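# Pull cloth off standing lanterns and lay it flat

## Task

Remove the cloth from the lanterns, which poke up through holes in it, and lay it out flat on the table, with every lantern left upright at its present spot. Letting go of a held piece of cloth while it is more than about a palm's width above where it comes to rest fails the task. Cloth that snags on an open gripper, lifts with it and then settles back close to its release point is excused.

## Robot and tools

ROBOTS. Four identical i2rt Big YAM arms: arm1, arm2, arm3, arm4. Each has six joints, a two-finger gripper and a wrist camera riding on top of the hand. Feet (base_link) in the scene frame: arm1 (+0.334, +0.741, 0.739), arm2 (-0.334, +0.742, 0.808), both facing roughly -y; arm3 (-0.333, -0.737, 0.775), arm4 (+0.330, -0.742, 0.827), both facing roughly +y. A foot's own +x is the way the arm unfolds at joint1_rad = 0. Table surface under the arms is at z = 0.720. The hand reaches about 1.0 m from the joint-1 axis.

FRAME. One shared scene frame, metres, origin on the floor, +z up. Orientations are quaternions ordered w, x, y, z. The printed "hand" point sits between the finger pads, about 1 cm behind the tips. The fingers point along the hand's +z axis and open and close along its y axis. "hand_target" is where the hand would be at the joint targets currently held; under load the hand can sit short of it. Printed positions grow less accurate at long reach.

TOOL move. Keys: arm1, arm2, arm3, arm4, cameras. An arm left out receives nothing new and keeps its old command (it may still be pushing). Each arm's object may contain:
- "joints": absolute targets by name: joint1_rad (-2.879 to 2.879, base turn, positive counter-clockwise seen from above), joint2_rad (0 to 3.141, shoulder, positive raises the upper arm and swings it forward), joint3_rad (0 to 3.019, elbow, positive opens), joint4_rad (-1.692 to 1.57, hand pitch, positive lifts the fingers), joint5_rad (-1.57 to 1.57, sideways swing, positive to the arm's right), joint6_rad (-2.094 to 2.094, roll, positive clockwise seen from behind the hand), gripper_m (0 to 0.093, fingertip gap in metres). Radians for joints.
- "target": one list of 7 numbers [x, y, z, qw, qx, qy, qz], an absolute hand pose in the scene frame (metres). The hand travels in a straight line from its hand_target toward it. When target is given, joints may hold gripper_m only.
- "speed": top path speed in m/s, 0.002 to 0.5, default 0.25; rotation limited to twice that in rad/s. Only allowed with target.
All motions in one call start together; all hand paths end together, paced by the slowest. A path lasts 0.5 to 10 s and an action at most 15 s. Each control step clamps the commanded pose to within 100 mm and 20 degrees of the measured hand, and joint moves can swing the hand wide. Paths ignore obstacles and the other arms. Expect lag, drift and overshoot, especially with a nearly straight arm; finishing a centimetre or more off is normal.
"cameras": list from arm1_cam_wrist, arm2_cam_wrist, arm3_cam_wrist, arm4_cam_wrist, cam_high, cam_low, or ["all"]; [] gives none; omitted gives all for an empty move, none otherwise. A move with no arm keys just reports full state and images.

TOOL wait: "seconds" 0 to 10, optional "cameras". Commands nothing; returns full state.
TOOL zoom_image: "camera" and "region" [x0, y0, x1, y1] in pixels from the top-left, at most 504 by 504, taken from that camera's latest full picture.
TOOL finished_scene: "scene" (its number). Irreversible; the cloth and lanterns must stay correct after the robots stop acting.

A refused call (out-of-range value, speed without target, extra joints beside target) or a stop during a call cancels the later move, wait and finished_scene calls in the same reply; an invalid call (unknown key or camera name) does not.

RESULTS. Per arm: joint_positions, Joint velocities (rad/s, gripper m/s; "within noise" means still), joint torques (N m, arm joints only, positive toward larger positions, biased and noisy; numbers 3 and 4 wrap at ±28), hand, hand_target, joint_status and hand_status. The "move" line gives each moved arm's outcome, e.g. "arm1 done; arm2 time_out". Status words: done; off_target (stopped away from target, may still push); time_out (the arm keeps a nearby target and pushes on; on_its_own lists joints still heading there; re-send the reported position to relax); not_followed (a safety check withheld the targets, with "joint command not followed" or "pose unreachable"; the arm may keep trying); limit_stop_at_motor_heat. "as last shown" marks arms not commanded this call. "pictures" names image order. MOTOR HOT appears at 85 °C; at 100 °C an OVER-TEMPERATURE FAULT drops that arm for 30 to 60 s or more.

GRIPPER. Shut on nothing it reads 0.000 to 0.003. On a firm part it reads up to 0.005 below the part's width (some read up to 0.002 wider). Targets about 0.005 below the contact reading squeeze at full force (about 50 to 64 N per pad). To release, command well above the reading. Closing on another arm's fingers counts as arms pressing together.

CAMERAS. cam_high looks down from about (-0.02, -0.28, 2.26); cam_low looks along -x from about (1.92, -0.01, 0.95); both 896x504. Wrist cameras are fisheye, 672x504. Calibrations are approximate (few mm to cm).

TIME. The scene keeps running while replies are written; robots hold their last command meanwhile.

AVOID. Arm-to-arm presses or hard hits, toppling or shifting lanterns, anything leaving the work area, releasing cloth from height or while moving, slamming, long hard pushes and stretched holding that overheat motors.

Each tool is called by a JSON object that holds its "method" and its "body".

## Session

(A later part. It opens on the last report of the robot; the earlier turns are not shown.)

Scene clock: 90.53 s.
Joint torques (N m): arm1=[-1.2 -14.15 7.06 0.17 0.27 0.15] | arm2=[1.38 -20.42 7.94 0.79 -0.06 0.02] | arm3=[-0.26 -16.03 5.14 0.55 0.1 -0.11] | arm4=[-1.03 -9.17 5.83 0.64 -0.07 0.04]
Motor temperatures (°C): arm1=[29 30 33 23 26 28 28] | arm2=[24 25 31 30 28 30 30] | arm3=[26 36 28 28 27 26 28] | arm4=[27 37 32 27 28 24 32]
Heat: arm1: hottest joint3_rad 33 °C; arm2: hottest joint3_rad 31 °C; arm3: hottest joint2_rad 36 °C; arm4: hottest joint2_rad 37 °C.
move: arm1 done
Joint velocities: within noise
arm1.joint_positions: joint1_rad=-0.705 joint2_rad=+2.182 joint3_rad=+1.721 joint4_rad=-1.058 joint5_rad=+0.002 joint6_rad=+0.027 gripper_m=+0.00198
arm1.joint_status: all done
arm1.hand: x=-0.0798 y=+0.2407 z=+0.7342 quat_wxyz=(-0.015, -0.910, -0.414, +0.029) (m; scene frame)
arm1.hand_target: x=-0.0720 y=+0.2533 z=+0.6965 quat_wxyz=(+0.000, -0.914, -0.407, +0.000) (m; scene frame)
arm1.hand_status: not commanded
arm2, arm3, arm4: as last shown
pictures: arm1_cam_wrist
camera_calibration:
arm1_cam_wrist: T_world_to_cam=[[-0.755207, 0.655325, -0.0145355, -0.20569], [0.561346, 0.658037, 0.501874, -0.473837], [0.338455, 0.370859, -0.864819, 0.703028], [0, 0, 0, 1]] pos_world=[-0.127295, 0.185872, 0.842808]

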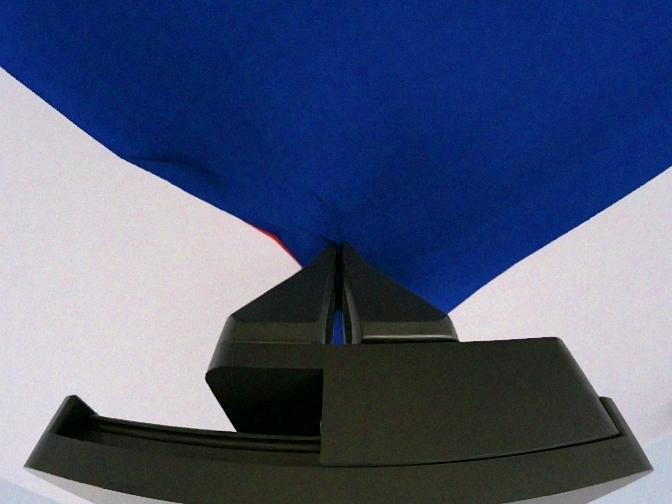

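{"method": "move", "body": {"arm1": {"target":[-0.078,0.246,0.83,0,0.9135,0.4067,0],"speed":0.1}, "arm2": {"target":[-0.695,0.284,0.83,0,0.9135,0.4067,0],"speed":0.1}, "arm3": {"target":[-0.704,-0.330,0.83,0,-0.9171,0.3987,0],"speed":0.1}, "arm4": {"target":[-0.074,-0.331,0.83,0,-0.9171,0.3987,0],"speed":0.1}, "cameras": ["all"]}}

Scene clock: 94.90 s.
Joint torques (N m): arm1=[-1.14 -18.84 12.57 -1.05 0.24 0.16] | arm2=[-0.62 -22.77 11.49 -0.57 0.34 -0.15] | arm3=[0.73 -18.84 9.07 -0.77 -0.21 -0.02] | arm4=[0.5 -12.69 10.96 -0.62 -0.18 0.15]
Motor temperatures (°C): arm1=[29 30 34 23 26 28 29] | arm2=[24 25 31 30 28 29 30] | arm3=[26 36 28 28 27 26 28] | arm4=[27 37 32 27 27 24 32]
Heat: arm1: hottest joint3_rad 34 °C; arm2: hottest joint3_rad 31 °C; arm3: hottest joint2_rad 36 °C; arm4: hottest joint2_rad 37 °C.
move: arm1 off_target; arm2 off_target; arm3 off_target; arm4 done
Joint velocities: within noise
arm1.joint_positions: joint1_rad=-0.703 joint2_rad=+2.135 joint3_rad=+1.839 joint4_rad=-1.321 joint5_rad=+0.001 joint6_rad=+0.027 gripper_m=+0.00198
arm1.joint_status: not commanded
arm1.hand: x=-0.0698 y=+0.2516 z=+0.8052 quat_wxyz=(+0.006, -0.910, -0.415, -0.015) (m; scene frame)
arm1.hand_target: x=-0.0775 y=+0.2464 z=+0.8300 quat_wxyz=(+0.000, -0.913, -0.407, +0.000) (m; scene frame)
arm1.hand_status: off_target (0.027 m and 2.1 deg from the pose sent, 0.096 m and 3.9 deg at the start)
arm2.joint_positions: joint1_rad=-0.642 joint2_rad=+2.013 joint3_rad=+1.484 joint4_rad=-1.068 joint5_rad=-0.011 joint6_rad=+0.072 gripper_m=+0.00135
arm2.joint_status: not commanded
arm2.hand: x=-0.6788 y=+0.2901 z=+0.8105 quat_wxyz=(+0.003, -0.912, -0.409, -0.016) (m; scene frame)
arm2.hand_target: x=-0.6945 y=+0.2846 z=+0.8302 quat_wxyz=(+0.000, -0.914, -0.407, +0.000) (m; scene frame)
arm2.hand_status: off_target (0.026 m and 1.9 deg from the pose sent, 0.099 m and 0.5 deg at the start)
arm3.joint_positions: joint1_rad=+0.685 joint2_rad=+1.919 joint3_rad=+1.402 joint4_rad=-1.097 joint5_rad=-0.001 joint6_rad=-0.013 gripper_m=+0.00260
arm3.joint_status: not commanded
arm3.hand: x=-0.6881 y=-0.3351 z=+0.8047 quat_wxyz=(+0.004, +0.914, -0.405, +0.021) (m; scene frame)
arm3.hand_target: x=-0.7034 y=-0.3306 z=+0.8300 quat_wxyz=(+0.000, +0.917, -0.399, +0.000) (m; scene frame)
arm3.hand_status: off_target (0.030 m and 2.6 deg from the pose sent, 0.099 m and 1.1 deg at the start)
arm4.joint_positions: joint1_rad=+0.809 joint2_rad=+2.024 joint3_rad=+1.468 joint4_rad=-1.016 joint5_rad=+0.000 joint6_rad=+0.015 gripper_m=+0.00225
arm4.joint_status: not commanded
arm4.hand: x=-0.0704 y=-0.3323 z=+0.8252 quat_wxyz=(-0.003, +0.919, -0.395, -0.003) (m; scene frame)
arm4.hand_target: x=-0.0740 y=-0.3311 z=+0.8301 quat_wxyz=(+0.000, +0.917, -0.399, +0.000) (m; scene frame)
arm4.hand_status: done (0.006 m and 0.7 deg from the pose sent, 0.092 m and 4.7 deg at the start)
pictures: arm1_cam_wrist, arm2_cam_wrist, arm3_cam_wrist, arm4_cam_wrist, cam_high, cam_low
camera_calibration:
arm1_cam_wrist: T_world_to_cam=[[-0.755646, 0.654854, -0.0128562, -0.205521], [0.525863, 0.618269, 0.584134, -0.580948], [0.390471, 0.434638, -0.811555, 0.701733], [0, 0, 0, 1]] pos_world=[-0.123809, 0.188768, 0.906205]
arm2_cam_wrist: T_world_to_cam=[[-0.743259, 0.668888, -0.0124355, -0.685251], [0.521987, 0.591451, 0.614585, -0.311212], [0.418443, 0.450305, -0.788753, 0.914401], [0, 0, 0, 1]] pos_world=[-0.729496, 0.230665, 0.903981]
arm3_cam_wrist: T_world_to_cam=[[0.739426, 0.673215, 0.00555135, 0.730599], [0.528639, -0.585697, 0.61441, -0.320488], [0.416882, -0.451376, -0.788967, 0.895539], [0, 0, 0, 1]] pos_world=[-0.744135, -0.275335, 0.899406]
arm4_cam_wrist: T_world_to_cam=[[0.720543, 0.693399, 0.00386957, 0.277014], [0.560445, -0.585652, 0.585587, -0.634758], [0.408312, -0.419772, -0.8106, 0.678766], [0, 0, 0, 1]] pos_world=[-0.121002, -0.278902, 0.920842]

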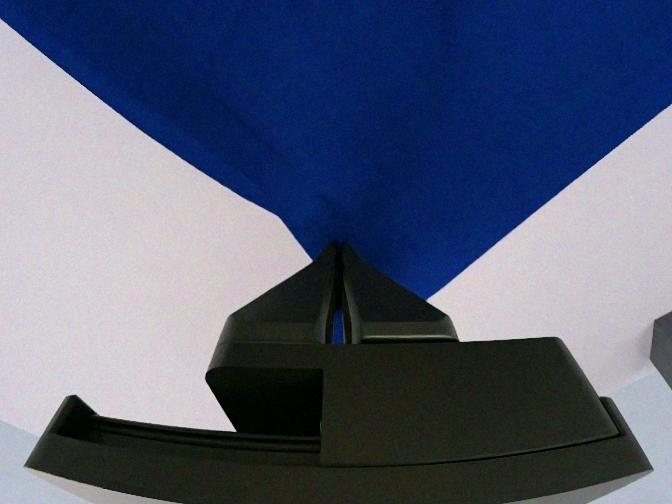

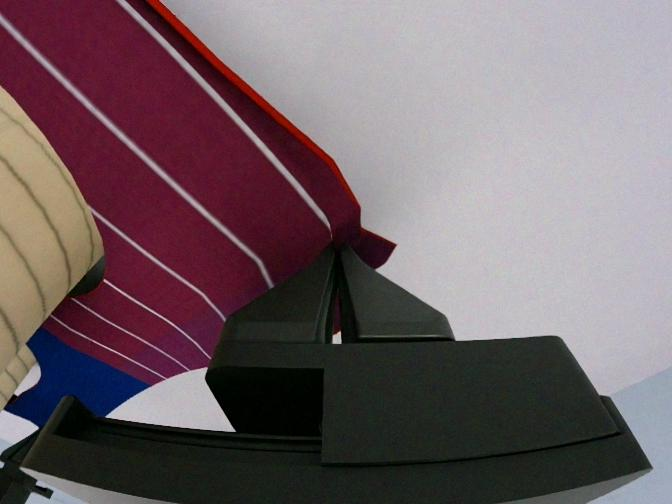

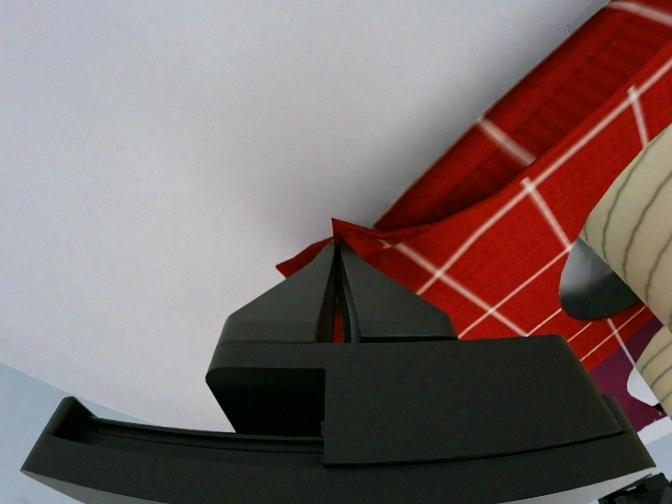

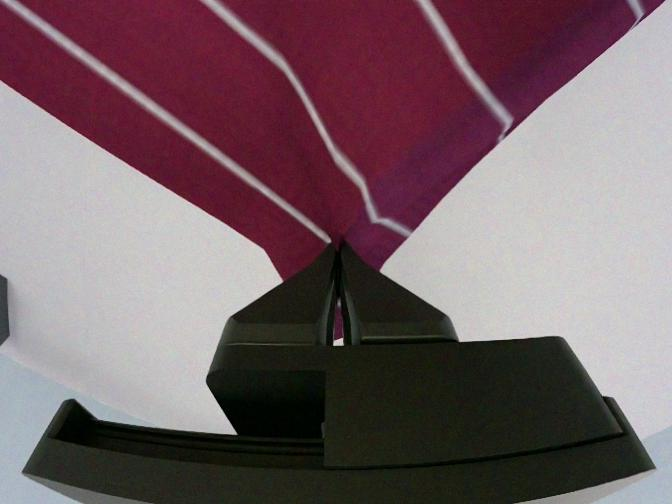

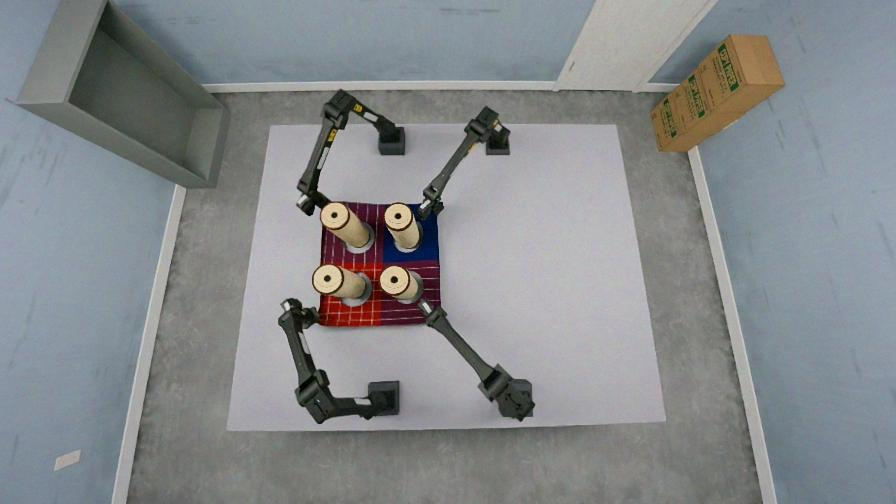

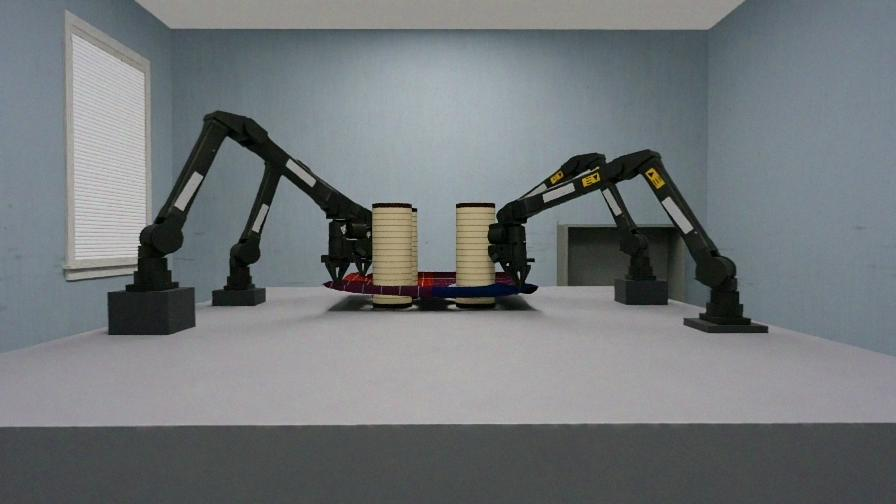

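{"method": "move", "body": {"arm1": {"target":[-0.074,0.248,1.05,0.0776,0.8967,0.3992,-0.1743],"speed":0.12}, "arm2": {"target":[-0.708,0.282,1.05,0.0776,0.8967,0.3992,-0.1743],"speed":0.12}, "arm3": {"target":[-0.716,-0.328,1.05,0.0761,-0.9002,0.3914,0.1750],"speed":0.12}, "arm4": {"target":[-0.074,-0.331,1.045,0.0761,-0.9002,0.3914,0.1750],"speed":0.12}, "cameras": ["all"]}}

Scene clock: 104.77 s.
Joint torques (N m): arm1=[-0.91 -15.62 14.61 0.25 0.39 0.15] | arm2=[-1.49 -19.14 14.93 0.4 0.38 -0.18] | arm3=[1.44 -15.03 11.58 0.24 -0.17 0.12] | arm4=[0.73 -9.93 12.26 0.54 0.01 0.16]
Motor temperatures (°C): arm1=[29 30 36 23 26 27 29] | arm2=[24 26 33 30 28 29 30] | arm3=[26 36 29 28 27 25 29] | arm4=[27 38 33 27 27 24 32]
Heat: arm1: hottest joint3_rad 36 °C; arm2: hottest joint3_rad 33 °C; arm3: hottest joint2_rad 36 °C; arm4: hottest joint2_rad 38 °C.
move: arm1 off_target; arm2 off_target; arm3 off_target; arm4 done
Joint velocities: within noise
arm1.joint_positions: joint1_rad=-0.701 joint2_rad=+1.820 joint3_rad=+1.876 joint4_rad=-1.317 joint5_rad=+0.017 joint6_rad=+0.027 gripper_m=+0.00198
arm1.joint_status: not commanded
arm1.hand: x=-0.0705 y=+0.2537 z=+1.0155 quat_wxyz=(-0.065, -0.898, -0.409, +0.147) (m; scene frame)
arm1.hand_target: x=-0.0731 y=+0.2492 z=+1.0498 quat_wxyz=(-0.078, -0.897, -0.399, +0.175) (m; scene frame)
arm1.hand_status: off_target (0.035 m and 3.6 deg from the pose sent, 0.245 m and 23.9 deg at the start)
arm2.joint_positions: joint1_rad=-0.642 joint2_rad=+1.652 joint3_rad=+1.494 joint4_rad=-1.089 joint5_rad=+0.010 joint6_rad=+0.061 gripper_m=+0.00135
arm2.joint_status: not commanded
arm2.hand: x=-0.6865 y=+0.2859 z=+1.0151 quat_wxyz=(-0.070, -0.899, -0.409, +0.144) (m; scene frame)
arm2.hand_target: x=-0.7066 y=+0.2836 z=+1.0500 quat_wxyz=(-0.077, -0.897, -0.399, +0.175) (m; scene frame)
arm2.hand_status: off_target (0.041 m and 3.8 deg from the pose sent, 0.241 m and 23.8 deg at the start)
arm3.joint_positions: joint1_rad=+0.685 joint2_rad=+1.577 joint3_rad=+1.481 joint4_rad=-1.158 joint5_rad=-0.005 joint6_rad=-0.013 gripper_m=+0.00260
arm3.joint_status: not commanded
arm3.hand: x=-0.6985 y=-0.3279 z=+1.0145 quat_wxyz=(-0.069, +0.903, -0.399, -0.143) (m; scene frame)
arm3.hand_target: x=-0.7146 y=-0.3292 z=+1.0497 quat_wxyz=(-0.076, +0.900, -0.391, -0.175) (m; scene frame)
arm3.hand_status: off_target (0.040 m and 3.9 deg from the pose sent, 0.247 m and 24.4 deg at the start)
arm4.joint_positions: joint1_rad=+0.809 joint2_rad=+1.627 joint3_rad=+1.449 joint4_rad=-1.016 joint5_rad=+0.006 joint6_rad=+0.015 gripper_m=+0.00225
arm4.joint_status: not commanded
arm4.hand: x=-0.0721 y=-0.3300 z=+1.0403 quat_wxyz=(-0.077, +0.902, -0.388, -0.175) (m; scene frame)
arm4.hand_target: x=-0.0740 y=-0.3311 z=+1.0451 quat_wxyz=(-0.076, +0.900, -0.391, -0.175) (m; scene frame)
arm4.hand_status: done (0.005 m and 0.5 deg from the pose sent, 0.220 m and 21.6 deg at the start)
pictures: arm1_cam_wrist, arm2_cam_wrist, arm3_cam_wrist, arm4_cam_wrist, cam_high, cam_low
camera_calibration:
arm1_cam_wrist: T_world_to_cam=[[-0.757224, 0.653121, -0.00668818, -0.210606], [0.628477, 0.731365, 0.264804, -0.401938], [0.177841, 0.196313, -0.964279, 1.07226], [0, 0, 0, 1]] pos_world=[-0.0975577, 0.221017, 1.13898]
arm2_cam_wrist: T_world_to_cam=[[-0.751832, 0.659185, -0.014959, -0.686153], [0.624341, 0.71902, 0.305302, -0.0827554], [0.212006, 0.220196, -0.952138, 1.1709], [0, 0, 0, 1]] pos_world=[-0.712443, 0.253975, 1.12986]
arm3_cam_wrist: T_world_to_cam=[[0.737865, 0.674908, 0.00741984, 0.729883], [0.642923, -0.706157, 0.296634, -0.0768675], [0.20544, -0.214106, -0.954962, 1.16714], [0, 0, 0, 1]] pos_world=[-0.728912, -0.296994, 1.13196]
arm4_cam_wrist: T_world_to_cam=[[0.721916, 0.691952, 0.00631303, 0.272927], [0.669824, -0.701062, 0.244639, -0.433893], [0.173704, -0.17238, -0.969594, 1.08492], [0, 0, 0, 1]] pos_world=[-0.094855, -0.306018, 1.15636]

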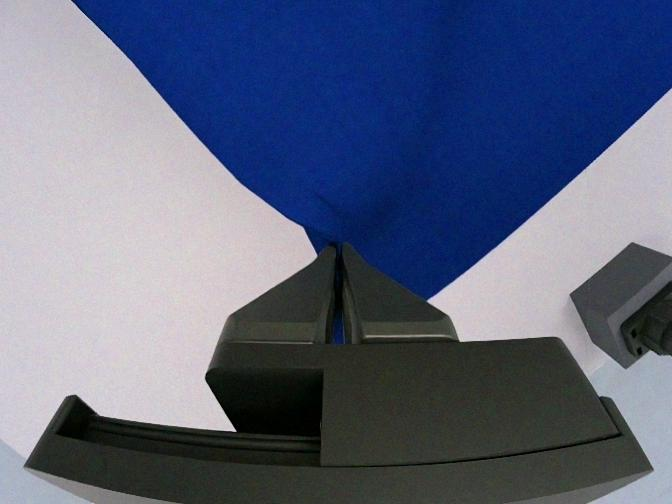

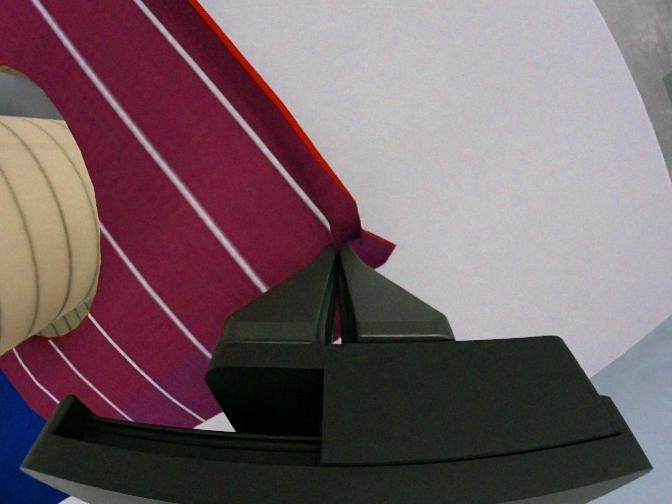

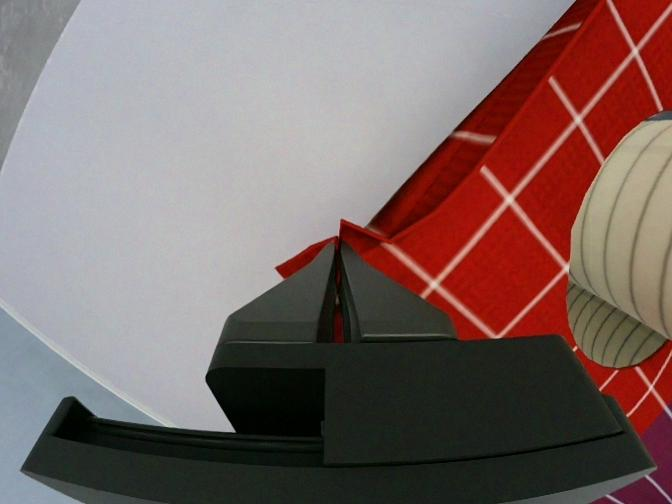

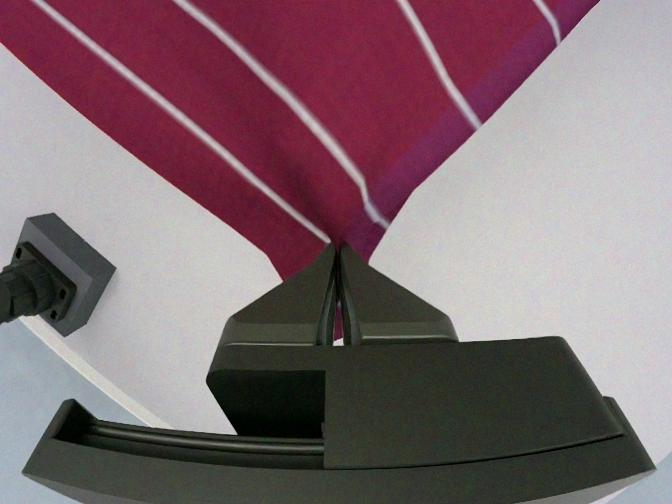

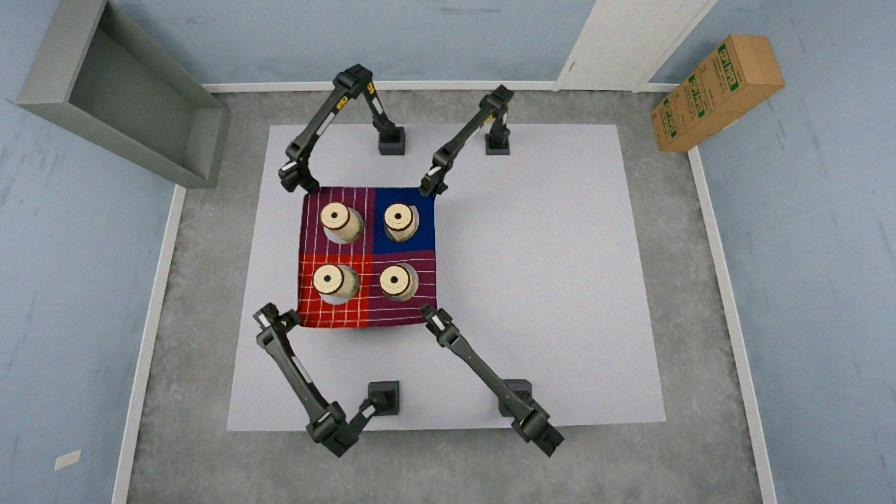

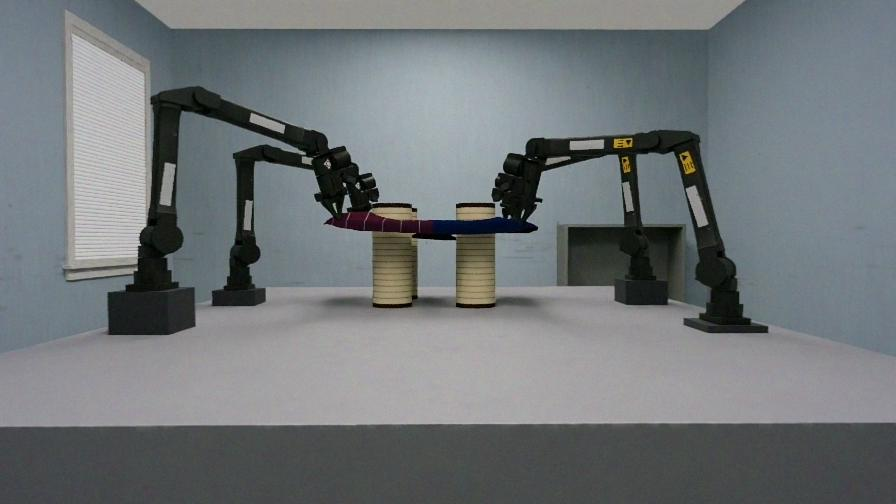

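{"method": "move", "body": {"arm1": {"target":[-0.074,0.250,1.275,0.1556,0.8440,0.3758,-0.3496],"speed":0.12}, "arm2": {"target":[-0.708,0.284,1.275,0.1556,0.8440,0.3758,-0.3496],"speed":0.12}, "arm3": {"target":[-0.716,-0.330,1.275,0.1526,-0.8473,0.3684,0.3510],"speed":0.12}, "arm4": {"target":[-0.074,-0.331,1.26,0.1526,-0.8473,0.3684,0.3510],"speed":0.12}, "cameras": ["cam_high","cam_low"]}}

Scene clock: 109.43 s.
Joint torques (N m): arm1=[-0.73 -13.51 14.24 0.9 0.32 0.14] | arm2=[-0.97 -16.32 15.64 1.1 0.28 -0.17] | arm3=[1.26 -12.51 11.85 0.98 -0.19 0.15] | arm4=[0.85 -8.35 15.91 1.28 0.23 0.13]
Motor temperatures (°C): arm1=[29 30 36 23 26 27 29] | arm2=[24 26 34 30 28 29 30] | arm3=[26 36 29 28 27 25 29] | arm4=[27 38 34 27 27 24 32]
Heat: arm1: hottest joint3_rad 36 °C; arm2: hottest joint3_rad 34 °C; arm3: hottest joint2_rad 36 °C; arm4: hottest joint2_rad 38 °C.
move: arm1 off_target; arm2 off_target; arm3 off_target; arm4 off_target
Joint velocities: within noise
arm1.joint_positions: joint1_rad=-0.698 joint2_rad=+1.747 joint3_rad=+2.277 joint4_rad=-1.374 joint5_rad=+0.039 joint6_rad=+0.027 gripper_m=+0.00198
arm1.joint_status: not commanded
arm1.hand: x=-0.0776 y=+0.2501 z=+1.2488 quat_wxyz=(-0.145, -0.850, -0.382, +0.332) (m; scene frame)
arm1.hand_target: x=-0.0734 y=+0.2510 z=+1.2745 quat_wxyz=(-0.156, -0.844, -0.376, +0.350) (m; scene frame)
arm1.hand_status: off_target (0.026 m and 2.6 deg from the pose sent, 0.260 m and 26.5 deg at the start)
arm2.joint_positions: joint1_rad=-0.642 joint2_rad=+1.484 joint3_rad=+1.746 joint4_rad=-1.114 joint5_rad=+0.035 joint6_rad=+0.052 gripper_m=+0.00135
arm2.joint_status: not commanded
arm2.hand: x=-0.6972 y=+0.2785 z=+1.2334 quat_wxyz=(-0.148, -0.853, -0.386, +0.318) (m; scene frame)
arm2.hand_target: x=-0.7062 y=+0.2856 z=+1.2742 quat_wxyz=(-0.155, -0.844, -0.376, +0.350) (m; scene frame)
arm2.hand_status: off_target (0.043 m and 4.1 deg from the pose sent, 0.261 m and 26.6 deg at the start)
arm3.joint_positions: joint1_rad=+0.685 joint2_rad=+1.443 joint3_rad=+1.795 joint4_rad=-1.208 joint5_rad=-0.008 joint6_rad=-0.013 gripper_m=+0.00260
arm3.joint_status: not commanded
arm3.hand: x=-0.7083 y=-0.3212 z=+1.2367 quat_wxyz=(-0.148, +0.857, -0.377, -0.318) (m; scene frame)
arm3.hand_target: x=-0.7144 y=-0.3312 z=+1.2742 quat_wxyz=(-0.152, +0.847, -0.368, -0.351) (m; scene frame)
arm3.hand_status: off_target (0.040 m and 4.1 deg from the pose sent, 0.261 m and 26.8 deg at the start)
arm4.joint_positions: joint1_rad=+0.810 joint2_rad=+1.433 joint3_rad=+1.612 joint4_rad=-1.016 joint5_rad=+0.012 joint6_rad=+0.015 gripper_m=+0.00225
arm4.joint_status: not commanded
arm4.hand: x=-0.0711 y=-0.3307 z=+1.2319 quat_wxyz=(-0.144, +0.856, -0.369, -0.333) (m; scene frame)
arm4.hand_target: x=-0.0732 y=-0.3317 z=+1.2598 quat_wxyz=(-0.153, +0.847, -0.368, -0.351) (m; scene frame)
arm4.hand_status: off_target (0.028 m and 2.5 deg from the pose sent, 0.220 m and 23.0 deg at the start)
pictures: cam_high, cam_low

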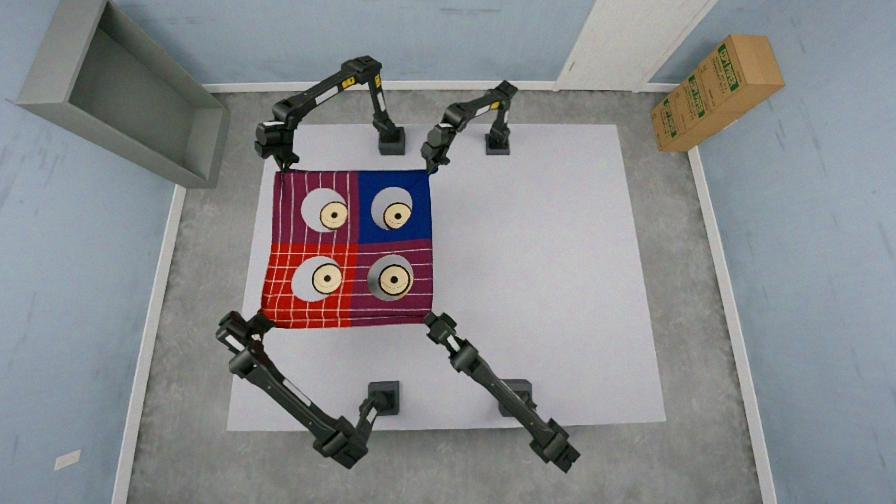

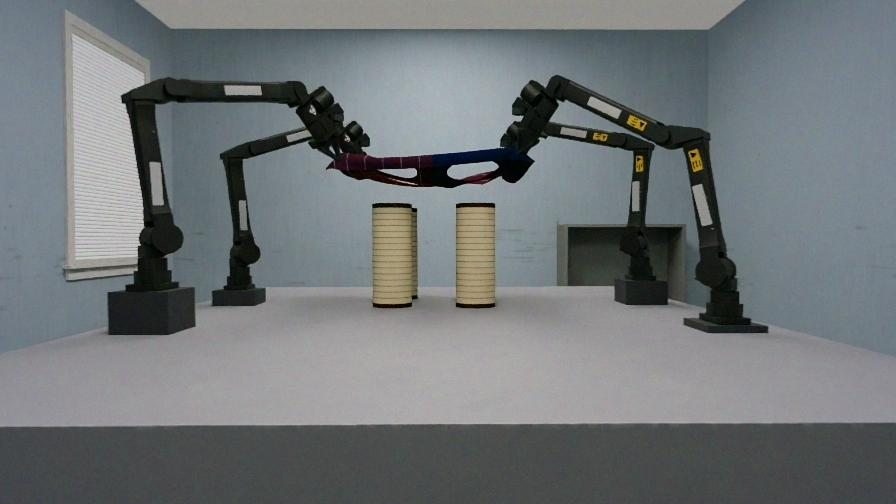

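{"method": "move", "body": {"arm1": {"target":[0.256,0.252,1.285,0.2000,0.7860,0.4835,-0.3263],"speed":0.12}, "arm2": {"target":[-0.376,0.286,1.285,0.2000,0.7860,0.4835,-0.3263],"speed":0.12}, "arm3": {"target":[-0.386,-0.330,1.285,0.1971,-0.7901,0.4758,0.3273],"speed":0.12}, "arm4": {"target":[0.256,-0.331,1.275,0.1971,-0.7901,0.4758,0.3273],"speed":0.12}, "cameras": ["cam_high","cam_low"]}}

Scene clock: 120.17 s.
Joint torques (N m): arm1=[-1.14 -9.23 9.28 0.9 0.29 0.15] | arm2=[0.21 -11.4 9.26 0.98 0.55 0] | arm3=[0.73 -7.59 7.51 0.65 -0.35 -0.1] | arm4=[-1.03 -3.19 11.02 1.28 -0.11 -0.05]
Motor temperatures (°C): arm1=[29 30 37 23 26 27 29] | arm2=[24 26 35 30 28 29 30] | arm3=[26 36 30 28 27 25 29] | arm4=[27 38 35 27 27 24 32]
Heat: arm1: hottest joint3_rad 37 °C; arm2: hottest joint3_rad 35 °C; arm3: hottest joint2_rad 36 °C; arm4: hottest joint2_rad 38 °C.
move: arm1 off_target; arm2 done; arm3 off_target; arm4 done
Joint velocities: within noise
arm1.joint_positions: joint1_rad=-0.090 joint2_rad=+1.401 joint3_rad=+1.939 joint4_rad=-1.390 joint5_rad=+0.279 joint6_rad=+0.278 gripper_m=+0.00198
arm1.joint_status: not commanded
arm1.hand: x=+0.2513 y=+0.2432 z=+1.2774 quat_wxyz=(-0.192, -0.786, -0.489, +0.326) (m; scene frame)
arm1.hand_target: x=+0.2558 y=+0.2520 z=+1.2849 quat_wxyz=(-0.200, -0.787, -0.484, +0.327) (m; scene frame)
arm1.hand_status: off_target (0.013 m and 1.1 deg from the pose sent, 0.336 m and 15.2 deg at the start)
arm2.joint_positions: joint1_rad=+0.059 joint2_rad=+1.207 joint3_rad=+1.594 joint4_rad=-1.235 joint5_rad=+0.344 joint6_rad=+0.363 gripper_m=+0.00135
arm2.joint_status: not commanded
arm2.hand: x=-0.3715 y=+0.2774 z=+1.2819 quat_wxyz=(-0.202, -0.782, -0.492, +0.324) (m; scene frame)
arm2.hand_target: x=-0.3760 y=+0.2859 z=+1.2850 quat_wxyz=(-0.200, -0.787, -0.484, +0.327) (m; scene frame)
arm2.hand_status: done (0.010 m and 1.1 deg from the pose sent, 0.325 m and 14.8 deg at the start)
arm3.joint_positions: joint1_rad=-0.073 joint2_rad=+1.150 joint3_rad=+1.626 joint4_rad=-1.349 joint5_rad=-0.352 joint6_rad=-0.365 gripper_m=+0.00260
arm3.joint_status: not commanded
arm3.hand: x=-0.3808 y=-0.3197 z=+1.2767 quat_wxyz=(-0.195, +0.788, -0.487, -0.322) (m; scene frame)
arm3.hand_target: x=-0.3859 y=-0.3299 z=+1.2847 quat_wxyz=(-0.197, +0.791, -0.477, -0.328) (m; scene frame)
arm3.hand_status: off_target (0.014 m and 1.5 deg from the pose sent, 0.326 m and 14.9 deg at the start)
arm4.joint_positions: joint1_rad=+0.115 joint2_rad=+1.076 joint3_rad=+1.411 joint4_rad=-1.170 joint5_rad=-0.296 joint6_rad=-0.298 gripper_m=+0.00225
arm4.joint_status: not commanded
arm4.hand: x=+0.2481 y=-0.3283 z=+1.2755 quat_wxyz=(-0.194, +0.792, -0.473, -0.333) (m; scene frame)
arm4.hand_target: x=+0.2558 y=-0.3311 z=+1.2751 quat_wxyz=(-0.197, +0.791, -0.477, -0.328) (m; scene frame)
arm4.hand_status: done (0.008 m and 0.8 deg from the pose sent, 0.330 m and 15.6 deg at the start)
pictures: cam_high, cam_low

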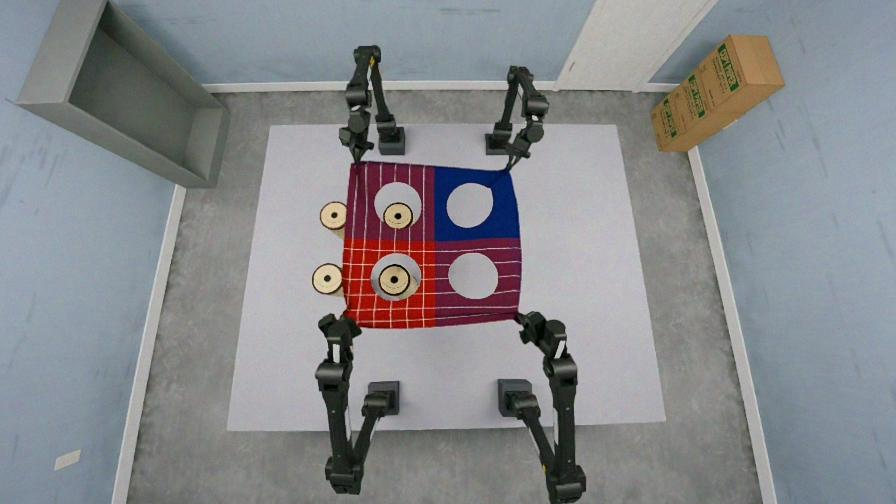

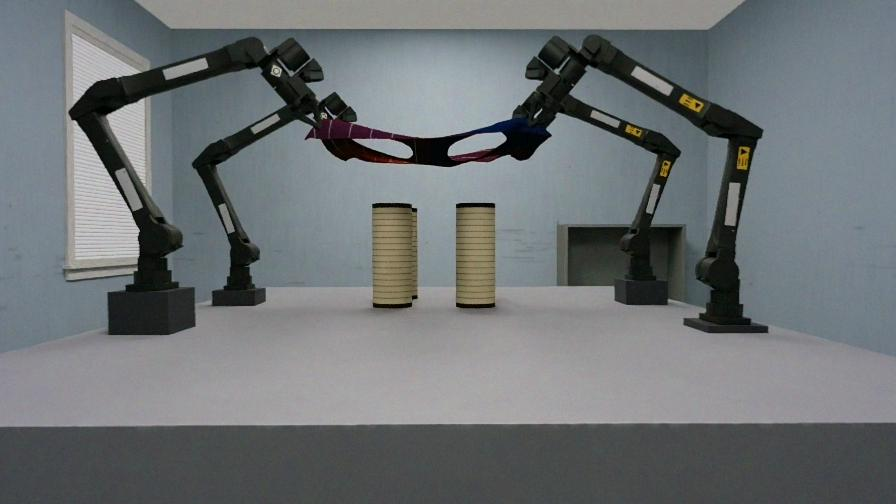

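{"method": "move", "body": {"arm1": {"target":[0.61,0.252,1.285,0.2408,0.7180,0.5814,-0.2974],"speed":0.12}, "arm2": {"target":[-0.025,0.286,1.275,0.2408,0.7180,0.5814,-0.2974],"speed":0.12}, "arm3": {"target":[-0.035,-0.330,1.275,0.2382,-0.7230,0.5751,0.2995],"speed":0.12}, "arm4": {"target":[0.61,-0.331,1.275,0.2382,-0.7230,0.5751,0.2995],"speed":0.12}, "cameras": ["cam_high","cam_low"]}}

Scene clock: 126.73 s.
Joint torques (N m): arm1=[-0.5 -11.05 13.87 0.57 0.44 0.19] | arm2=[0.97 -16.91 14.83 0.09 0.68 0.02] | arm3=[0.21 -12.51 11 -0.25 -0.35 -0.08] | arm4=[-1.44 -5.95 15.97 1.02 -0.35 -0.05]
Motor temperatures (°C): arm1=[29 29 37 23 26 27 29] | arm2=[24 25 35 30 28 29 30] | arm3=[26 36 31 28 27 25 29] | arm4=[27 38 36 27 27 24 31]
Heat: arm1: hottest joint3_rad 37 °C; arm2: hottest joint3_rad 35 °C; arm3: hottest joint2_rad 36 °C; arm4: hottest joint2_rad 38 °C.
move: arm1 off_target; arm2 off_target; arm3 off_target; arm4 off_target
Joint velocities: within noise
arm1.joint_positions: joint1_rad=+0.639 joint2_rad=+1.684 joint3_rad=+2.272 joint4_rad=-1.646 joint5_rad=+0.566 joint6_rad=+0.696 gripper_m=+0.00197
arm1.joint_status: not commanded
arm1.hand: x=+0.6027 y=+0.2495 z=+1.2645 quat_wxyz=(-0.215, -0.717, -0.591, +0.301) (m; scene frame)
arm1.hand_target: x=+0.6092 y=+0.2528 z=+1.2845 quat_wxyz=(-0.241, -0.718, -0.581, +0.297) (m; scene frame)
arm1.hand_status: off_target (0.022 m and 3.1 deg from the pose sent, 0.359 m and 14.7 deg at the start)
arm2.joint_positions: joint1_rad=+0.797 joint2_rad=+1.558 joint3_rad=+1.866 joint4_rad=-1.429 joint5_rad=+0.632 joint6_rad=+0.816 gripper_m=+0.00132
arm2.joint_status: not commanded
arm2.hand: x=-0.0240 y=+0.2850 z=+1.2408 quat_wxyz=(-0.216, -0.714, -0.595, +0.298) (m; scene frame)
arm2.hand_target: x=-0.0261 y=+0.2872 z=+1.2743 quat_wxyz=(-0.242, -0.718, -0.581, +0.297) (m; scene frame)
arm2.hand_status: off_target (0.034 m and 3.3 deg from the pose sent, 0.347 m and 13.7 deg at the start)
arm3.joint_positions: joint1_rad=-0.881 joint2_rad=+1.522 joint3_rad=+1.920 joint4_rad=-1.571 joint5_rad=-0.664 joint6_rad=-0.904 gripper_m=+0.00260
arm3.joint_status: not commanded
arm3.hand: x=-0.0304 y=-0.3269 z=+1.2479 quat_wxyz=(-0.220, +0.720, -0.586, -0.301) (m; scene frame)
arm3.hand_target: x=-0.0357 y=-0.3306 z=+1.2743 quat_wxyz=(-0.239, +0.723, -0.575, -0.299) (m; scene frame)
arm3.hand_status: off_target (0.028 m and 2.5 deg from the pose sent, 0.346 m and 13.7 deg at the start)
arm4.joint_positions: joint1_rad=-0.741 joint2_rad=+1.398 joint3_rad=+1.668 joint4_rad=-1.410 joint5_rad=-0.645 joint6_rad=-0.855 gripper_m=+0.00225
arm4.joint_status: not commanded
arm4.hand: x=+0.5939 y=-0.3307 z=+1.2545 quat_wxyz=(-0.214, +0.725, -0.578, -0.307) (m; scene frame)
arm4.hand_target: x=+0.6091 y=-0.3319 z=+1.2746 quat_wxyz=(-0.238, +0.723, -0.575, -0.299) (m; scene frame)
arm4.hand_status: off_target (0.026 m and 3.0 deg from the pose sent, 0.362 m and 15.5 deg at the start)
pictures: cam_high, cam_low

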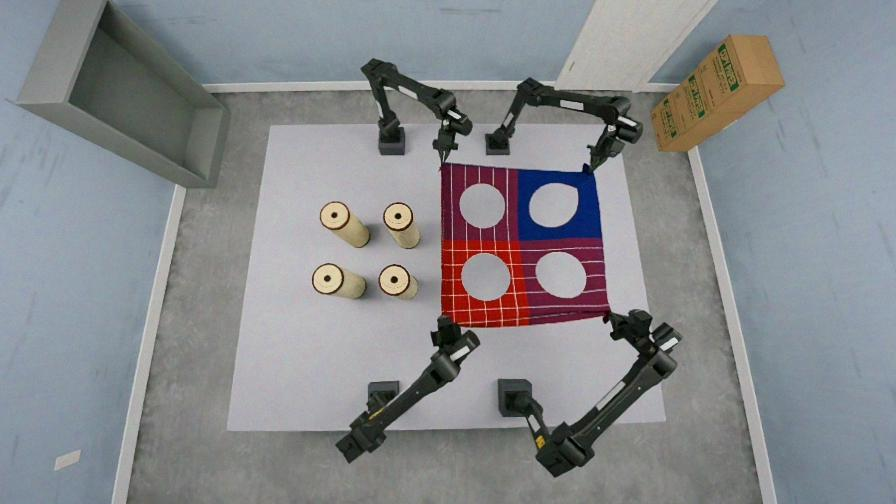

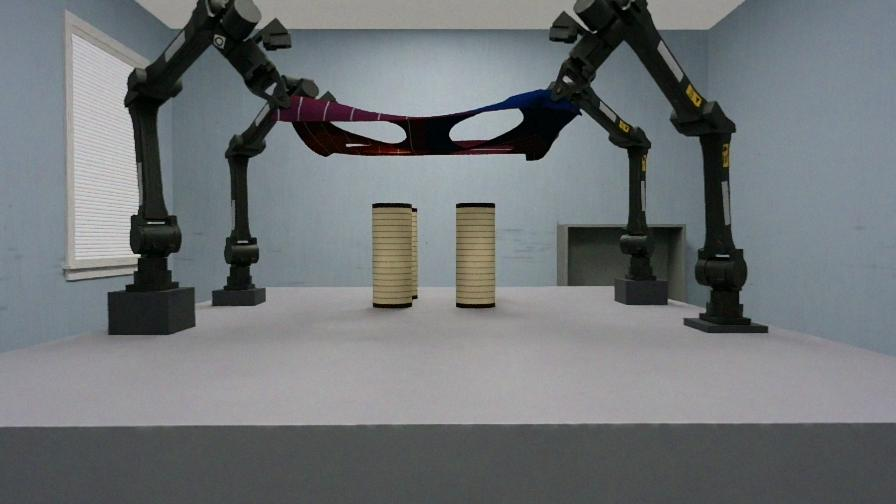

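{"method": "move", "body": {"arm1": {"target":[0.61,0.252,1.02,0.0997,0.8369,0.5129,-0.1627],"speed":0.12}, "arm2": {"target":[-0.028,0.286,1.02,0.0997,0.8369,0.5129,-0.1627],"speed":0.12}, "arm3": {"target":[-0.035,-0.330,1.02,0.0983,-0.8414,0.5055,0.1636],"speed":0.12}, "arm4": {"target":[0.61,-0.331,1.02,0.0983,-0.8414,0.5055,0.1636],"speed":0.12}}}

{"method": "move", "body": {"arm1": {"target":[0.61,0.252,0.80,0,0.9135,0.4067,0],"speed":0.12}, "arm2": {"target":[-0.028,0.286,0.80,0,0.9135,0.4067,0],"speed":0.12}, "arm3": {"target":[-0.035,-0.330,0.80,0,-0.9171,0.3987,0],"speed":0.12}, "arm4": {"target":[0.61,-0.331,0.80,0,-0.9171,0.3987,0],"speed":0.12}, "cameras": ["all"]}}

Scene clock: 133.80 s.
Joint torques (N m): arm1=[-0.32 -12.86 9.96 0.79 0 0.2] | arm2=[0.15 -18.14 8.2 0.39 0.16 0.02] | arm3=[0.56 -13.39 6.84 -0.01 -0.03 -0.11] | arm4=[0.32 -8.12 10.56 1.14 0.11 -0.06]
Motor temperatures (°C): arm1=[29 30 38 23 26 27 29] | arm2=[24 25 36 30 28 28 30] | arm3=[26 35 31 28 27 25 29] | arm4=[27 37 37 27 26 24 31]
Heat: arm1: hottest joint3_rad 38 °C; arm2: hottest joint3_rad 36 °C; arm3: hottest joint2_rad 35 °C; arm4: hottest joint2_rad 37 °C.
move: arm1 done; arm2 done; arm3 done; arm4 done
Joint velocities: within noise
arm1.joint_positions: joint1_rad=+0.586 joint2_rad=+1.699 joint3_rad=+1.725 joint4_rad=-1.431 joint5_rad=+0.335 joint6_rad=+1.031 gripper_m=+0.00198
arm1.joint_status: not commanded
arm1.hand: x=+0.6042 y=+0.2521 z=+1.0190 quat_wxyz=(-0.091, -0.834, -0.518, +0.169) (m; scene frame)
arm1.hand_target: x=+0.6100 y=+0.2521 z=+1.0201 quat_wxyz=(-0.100, -0.837, -0.513, +0.163) (m; scene frame)
arm1.hand_status: done (0.006 m and 1.4 deg from the pose sent, 0.245 m and 26.4 deg at the start)
arm2.joint_positions: joint1_rad=+0.721 joint2_rad=+1.681 joint3_rad=+1.552 joint4_rad=-1.267 joint5_rad=+0.360 joint6_rad=+1.134 gripper_m=+0.00130
arm2.joint_status: not commanded
arm2.hand: x=-0.0221 y=+0.2830 z=+1.0253 quat_wxyz=(-0.108, -0.833, -0.518, +0.164) (m; scene frame)
arm2.hand_target: x=-0.0278 y=+0.2861 z=+1.0199 quat_wxyz=(-0.100, -0.837, -0.513, +0.163) (m; scene frame)
arm2.hand_status: done (0.008 m and 1.2 deg from the pose sent, 0.221 m and 26.6 deg at the start)
arm3.joint_positions: joint1_rad=-0.796 joint2_rad=+1.588 joint3_rad=+1.500 joint4_rad=-1.351 joint5_rad=-0.365 joint6_rad=-1.209 gripper_m=+0.00260
arm3.joint_status: not commanded
arm3.hand: x=-0.0303 y=-0.3287 z=+1.0227 quat_wxyz=(-0.105, +0.838, -0.510, -0.164) (m; scene frame)
arm3.hand_target: x=-0.0349 y=-0.3300 z=+1.0200 quat_wxyz=(-0.098, +0.841, -0.506, -0.164) (m; scene frame)
arm3.hand_status: done (0.006 m and 1.0 deg from the pose sent, 0.228 m and 26.9 deg at the start)
arm4.joint_positions: joint1_rad=-0.676 joint2_rad=+1.563 joint3_rad=+1.344 joint4_rad=-1.218 joint5_rad=-0.362 joint6_rad=-1.165 gripper_m=+0.00225
arm4.joint_status: not commanded
arm4.hand: x=+0.6050 y=-0.3321 z=+1.0233 quat_wxyz=(-0.094, +0.838, -0.509, -0.171) (m; scene frame)
arm4.hand_target: x=+0.6099 y=-0.3310 z=+1.0200 quat_wxyz=(-0.098, +0.841, -0.505, -0.164) (m; scene frame)
arm4.hand_status: done (0.006 m and 1.1 deg from the pose sent, 0.235 m and 26.3 deg at the start)
camera_calibration:
arm1_cam_wrist: T_world_to_cam=[[-0.896404, 0.443013, 0.0141094, 0.417221], [0.436375, 0.876499, 0.203287, -0.683538], [0.0776918, 0.188384, -0.979018, 1.03353], [0, 0, 0, 1]] pos_world=[0.591981, 0.219587, 1.14491]
arm2_cam_wrist: T_world_to_cam=[[-0.896403, 0.442894, -0.0174962, -0.123998], [0.426936, 0.873365, 0.234435, -0.473939], [0.11911, 0.202679, -0.971974, 1.06362], [0, 0, 0, 1]] pos_world=[-0.0354994, 0.253267, 1.14275]
arm3_cam_wrist: T_world_to_cam=[[0.886884, 0.461949, 0.00627136, 0.172947], [0.448672, -0.864472, 0.226677, -0.495841], [0.110135, -0.198222, -0.97395, 1.05936], [0, 0, 0, 1]] pos_world=[-0.0475862, -0.298545, 1.14307]
arm4_cam_wrist: T_world_to_cam=[[0.883325, 0.468581, -0.012983, -0.366368], [0.457962, -0.856733, 0.237233, -0.800777], [0.10004, -0.2155, -0.971366, 0.982563], [0, 0, 0, 1]] pos_world=[0.592051, -0.302637, 1.13964]

Scene clock: 136.37 s.
Joint torques (N m): arm1=[-1.2 -14.97 8.46 0.1 -0.34 0.19] | arm2=[0.15 -20.84 6.37 0.12 -0.09 0.05] | arm3=[0.38 -14.97 5.49 -0.13 0.15 -0.11] | arm4=[0.38 -9.93 7.76 0.54 0.4 -0.07]
Motor temperatures (°C): arm1=[29 30 38 23 26 27 29] | arm2=[24 25 35 30 27 28 29] | arm3=[26 35 31 28 27 25 29] | arm4=[27 37 37 27 26 24 31]
Heat: arm1: hottest joint3_rad 38 °C; arm2: hottest joint3_rad 35 °C; arm3: hottest joint2_rad 35 °C; arm4: hottest joint2_rad 37 °C.
move: arm1 done; arm2 off_target; arm3 done; arm4 done
Joint velocities: within noise
arm1.joint_positions: joint1_rad=+0.488 joint2_rad=+1.927 joint3_rad=+1.497 joint4_rad=-1.151 joint5_rad=+0.003 joint6_rad=+1.226 gripper_m=+0.00198
arm1.joint_status: not commanded
arm1.hand: x=+0.6045 y=+0.2490 z=+0.8013 quat_wxyz=(+0.000, -0.912, -0.411, +0.007) (m; scene frame)
arm1.hand_target: x=+0.6100 y=+0.2520 z=+0.8001 quat_wxyz=(+0.000, -0.914, -0.407, +0.000) (m; scene frame)
arm1.hand_status: done (0.006 m and 0.9 deg from the pose sent, 0.219 m and 27.1 deg at the start)
arm2.joint_positions: joint1_rad=+0.612 joint2_rad=+1.965 joint3_rad=+1.395 joint4_rad=-0.971 joint5_rad=+0.007 joint6_rad=+1.313 gripper_m=+0.00130
arm2.joint_status: not commanded
arm2.hand: x=-0.0200 y=+0.2788 z=+0.8088 quat_wxyz=(-0.014, -0.910, -0.415, +0.000) (m; scene frame)
arm2.hand_target: x=-0.0280 y=+0.2860 z=+0.8002 quat_wxyz=(+0.000, -0.914, -0.407, +0.000) (m; scene frame)
arm2.hand_status: off_target (0.014 m and 2.0 deg from the pose sent, 0.226 m and 27.5 deg at the start)
arm3.joint_positions: joint1_rad=-0.673 joint2_rad=+1.840 joint3_rad=+1.269 joint4_rad=-0.990 joint5_rad=-0.004 joint6_rad=-1.373 gripper_m=+0.00260
arm3.joint_status: not commanded
arm3.hand: x=-0.0298 y=-0.3254 z=+0.8059 quat_wxyz=(-0.010, +0.914, -0.404, +0.001) (m; scene frame)
arm3.hand_target: x=-0.0350 y=-0.3300 z=+0.8001 quat_wxyz=(+0.000, +0.917, -0.399, +0.000) (m; scene frame)
arm3.hand_status: done (0.009 m and 1.4 deg from the pose sent, 0.223 m and 27.3 deg at the start)
arm4.joint_positions: joint1_rad=-0.558 joint2_rad=+1.895 joint3_rad=+1.193 joint4_rad=-0.868 joint5_rad=-0.008 joint6_rad=-1.332 gripper_m=+0.00225
arm4.joint_status: not commanded
arm4.hand: x=+0.6081 y=-0.3278 z=+0.8050 quat_wxyz=(-0.004, +0.915, -0.404, -0.007) (m; scene frame)
arm4.hand_target: x=+0.6098 y=-0.3310 z=+0.8000 quat_wxyz=(+0.000, +0.917, -0.399, +0.000) (m; scene frame)
arm4.hand_status: done (0.006 m and 1.1 deg from the pose sent, 0.223 m and 27.3 deg at the start)
pictures: arm1_cam_wrist, arm2_cam_wrist, arm3_cam_wrist, arm4_cam_wrist, cam_high, cam_low
camera_calibration:
arm1_cam_wrist: T_world_to_cam=[[-0.75013, 0.661274, -0.0047509, 0.294293], [0.551711, 0.629773, 0.54681, -0.92025], [0.364583, 0.407557, -0.837244, 0.479367], [0, 0, 0, 1]] pos_world=[0.553702, 0.189572, 0.905947]
arm2_cam_wrist: T_world_to_cam=[[-0.751651, 0.658782, -0.0320415, -0.169487], [0.522556, 0.624455, 0.580509, -0.629017], [0.402438, 0.419597, -0.813623, 0.670919], [0, 0, 0, 1]] pos_world=[-0.0687015, 0.222932, 0.905594]
arm3_cam_wrist: T_world_to_cam=[[0.737884, 0.674732, 0.016259, 0.229087], [0.545, -0.609874, 0.575351, -0.639356], [0.398124, -0.415681, -0.817745, 0.660679], [0, 0, 0, 1]] pos_world=[-0.0836222, -0.269867, 0.904396]
arm4_cam_wrist: T_world_to_cam=[[0.734902, 0.678165, 0.00330027, -0.228207], [0.55173, -0.600705, 0.578575, -0.994535], [0.394351, -0.423375, -0.815623, 0.398539], [0, 0, 0, 1]] pos_world=[0.55926, -0.273929, 0.901223]

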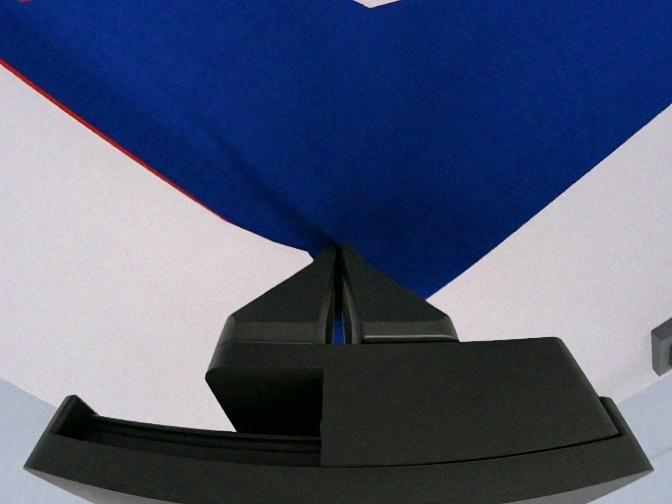

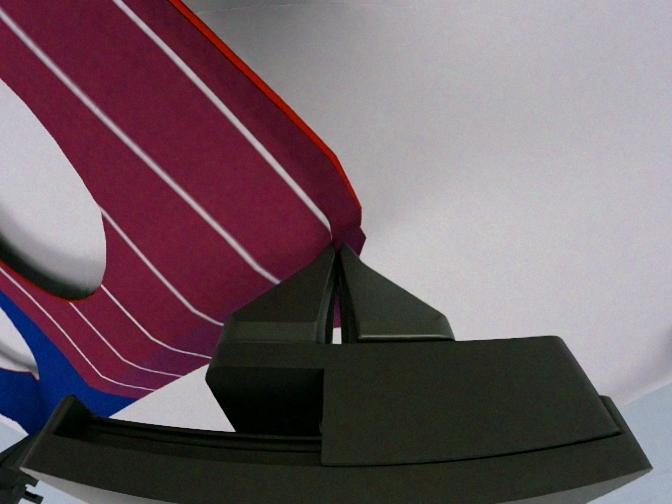

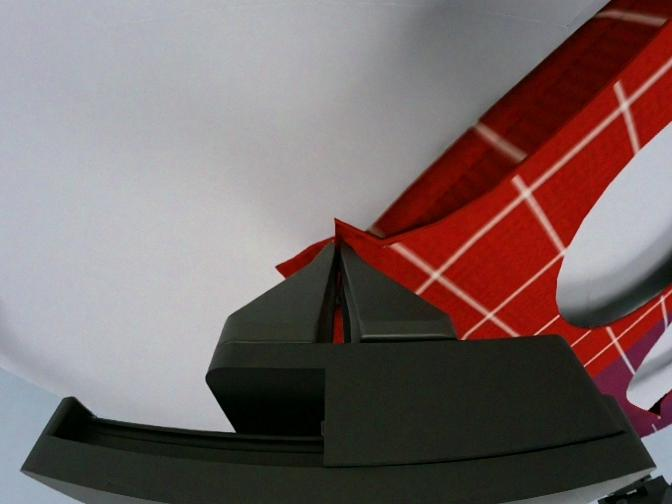

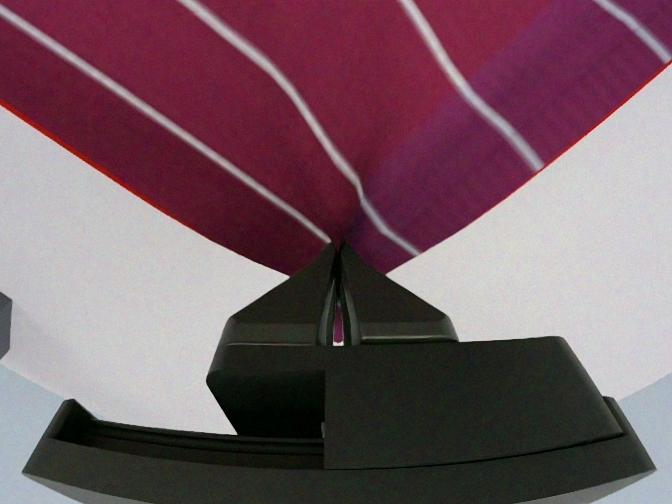

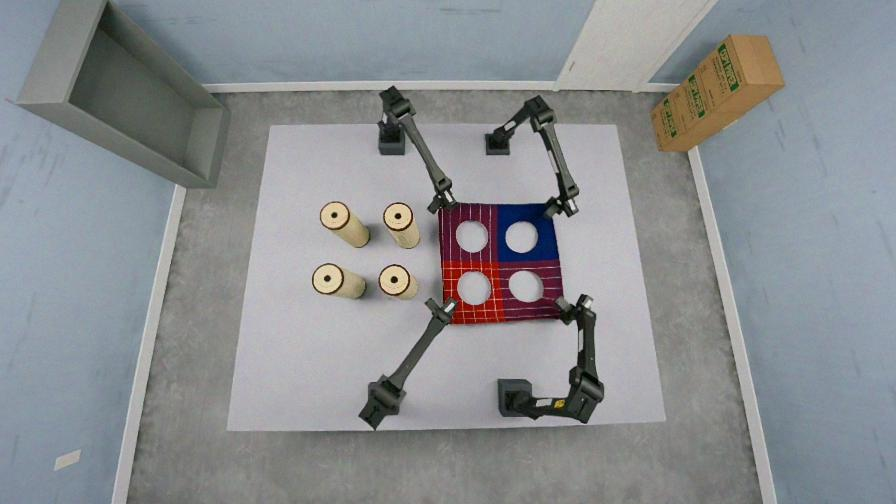

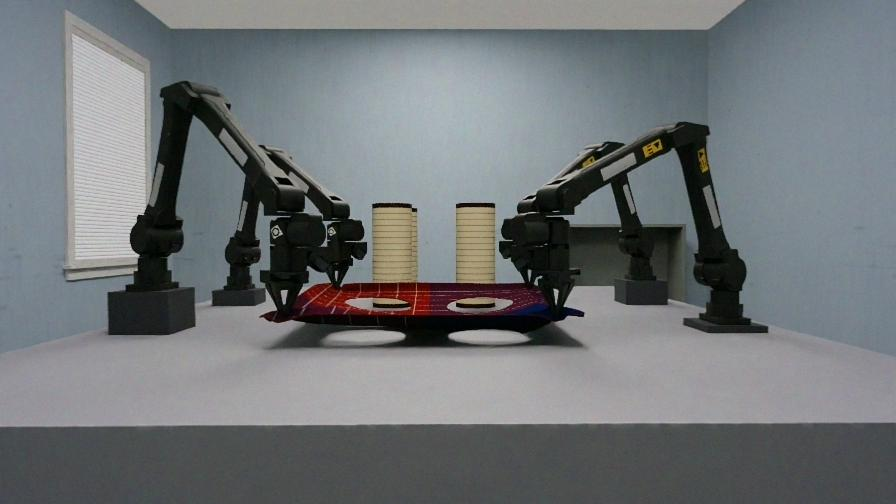

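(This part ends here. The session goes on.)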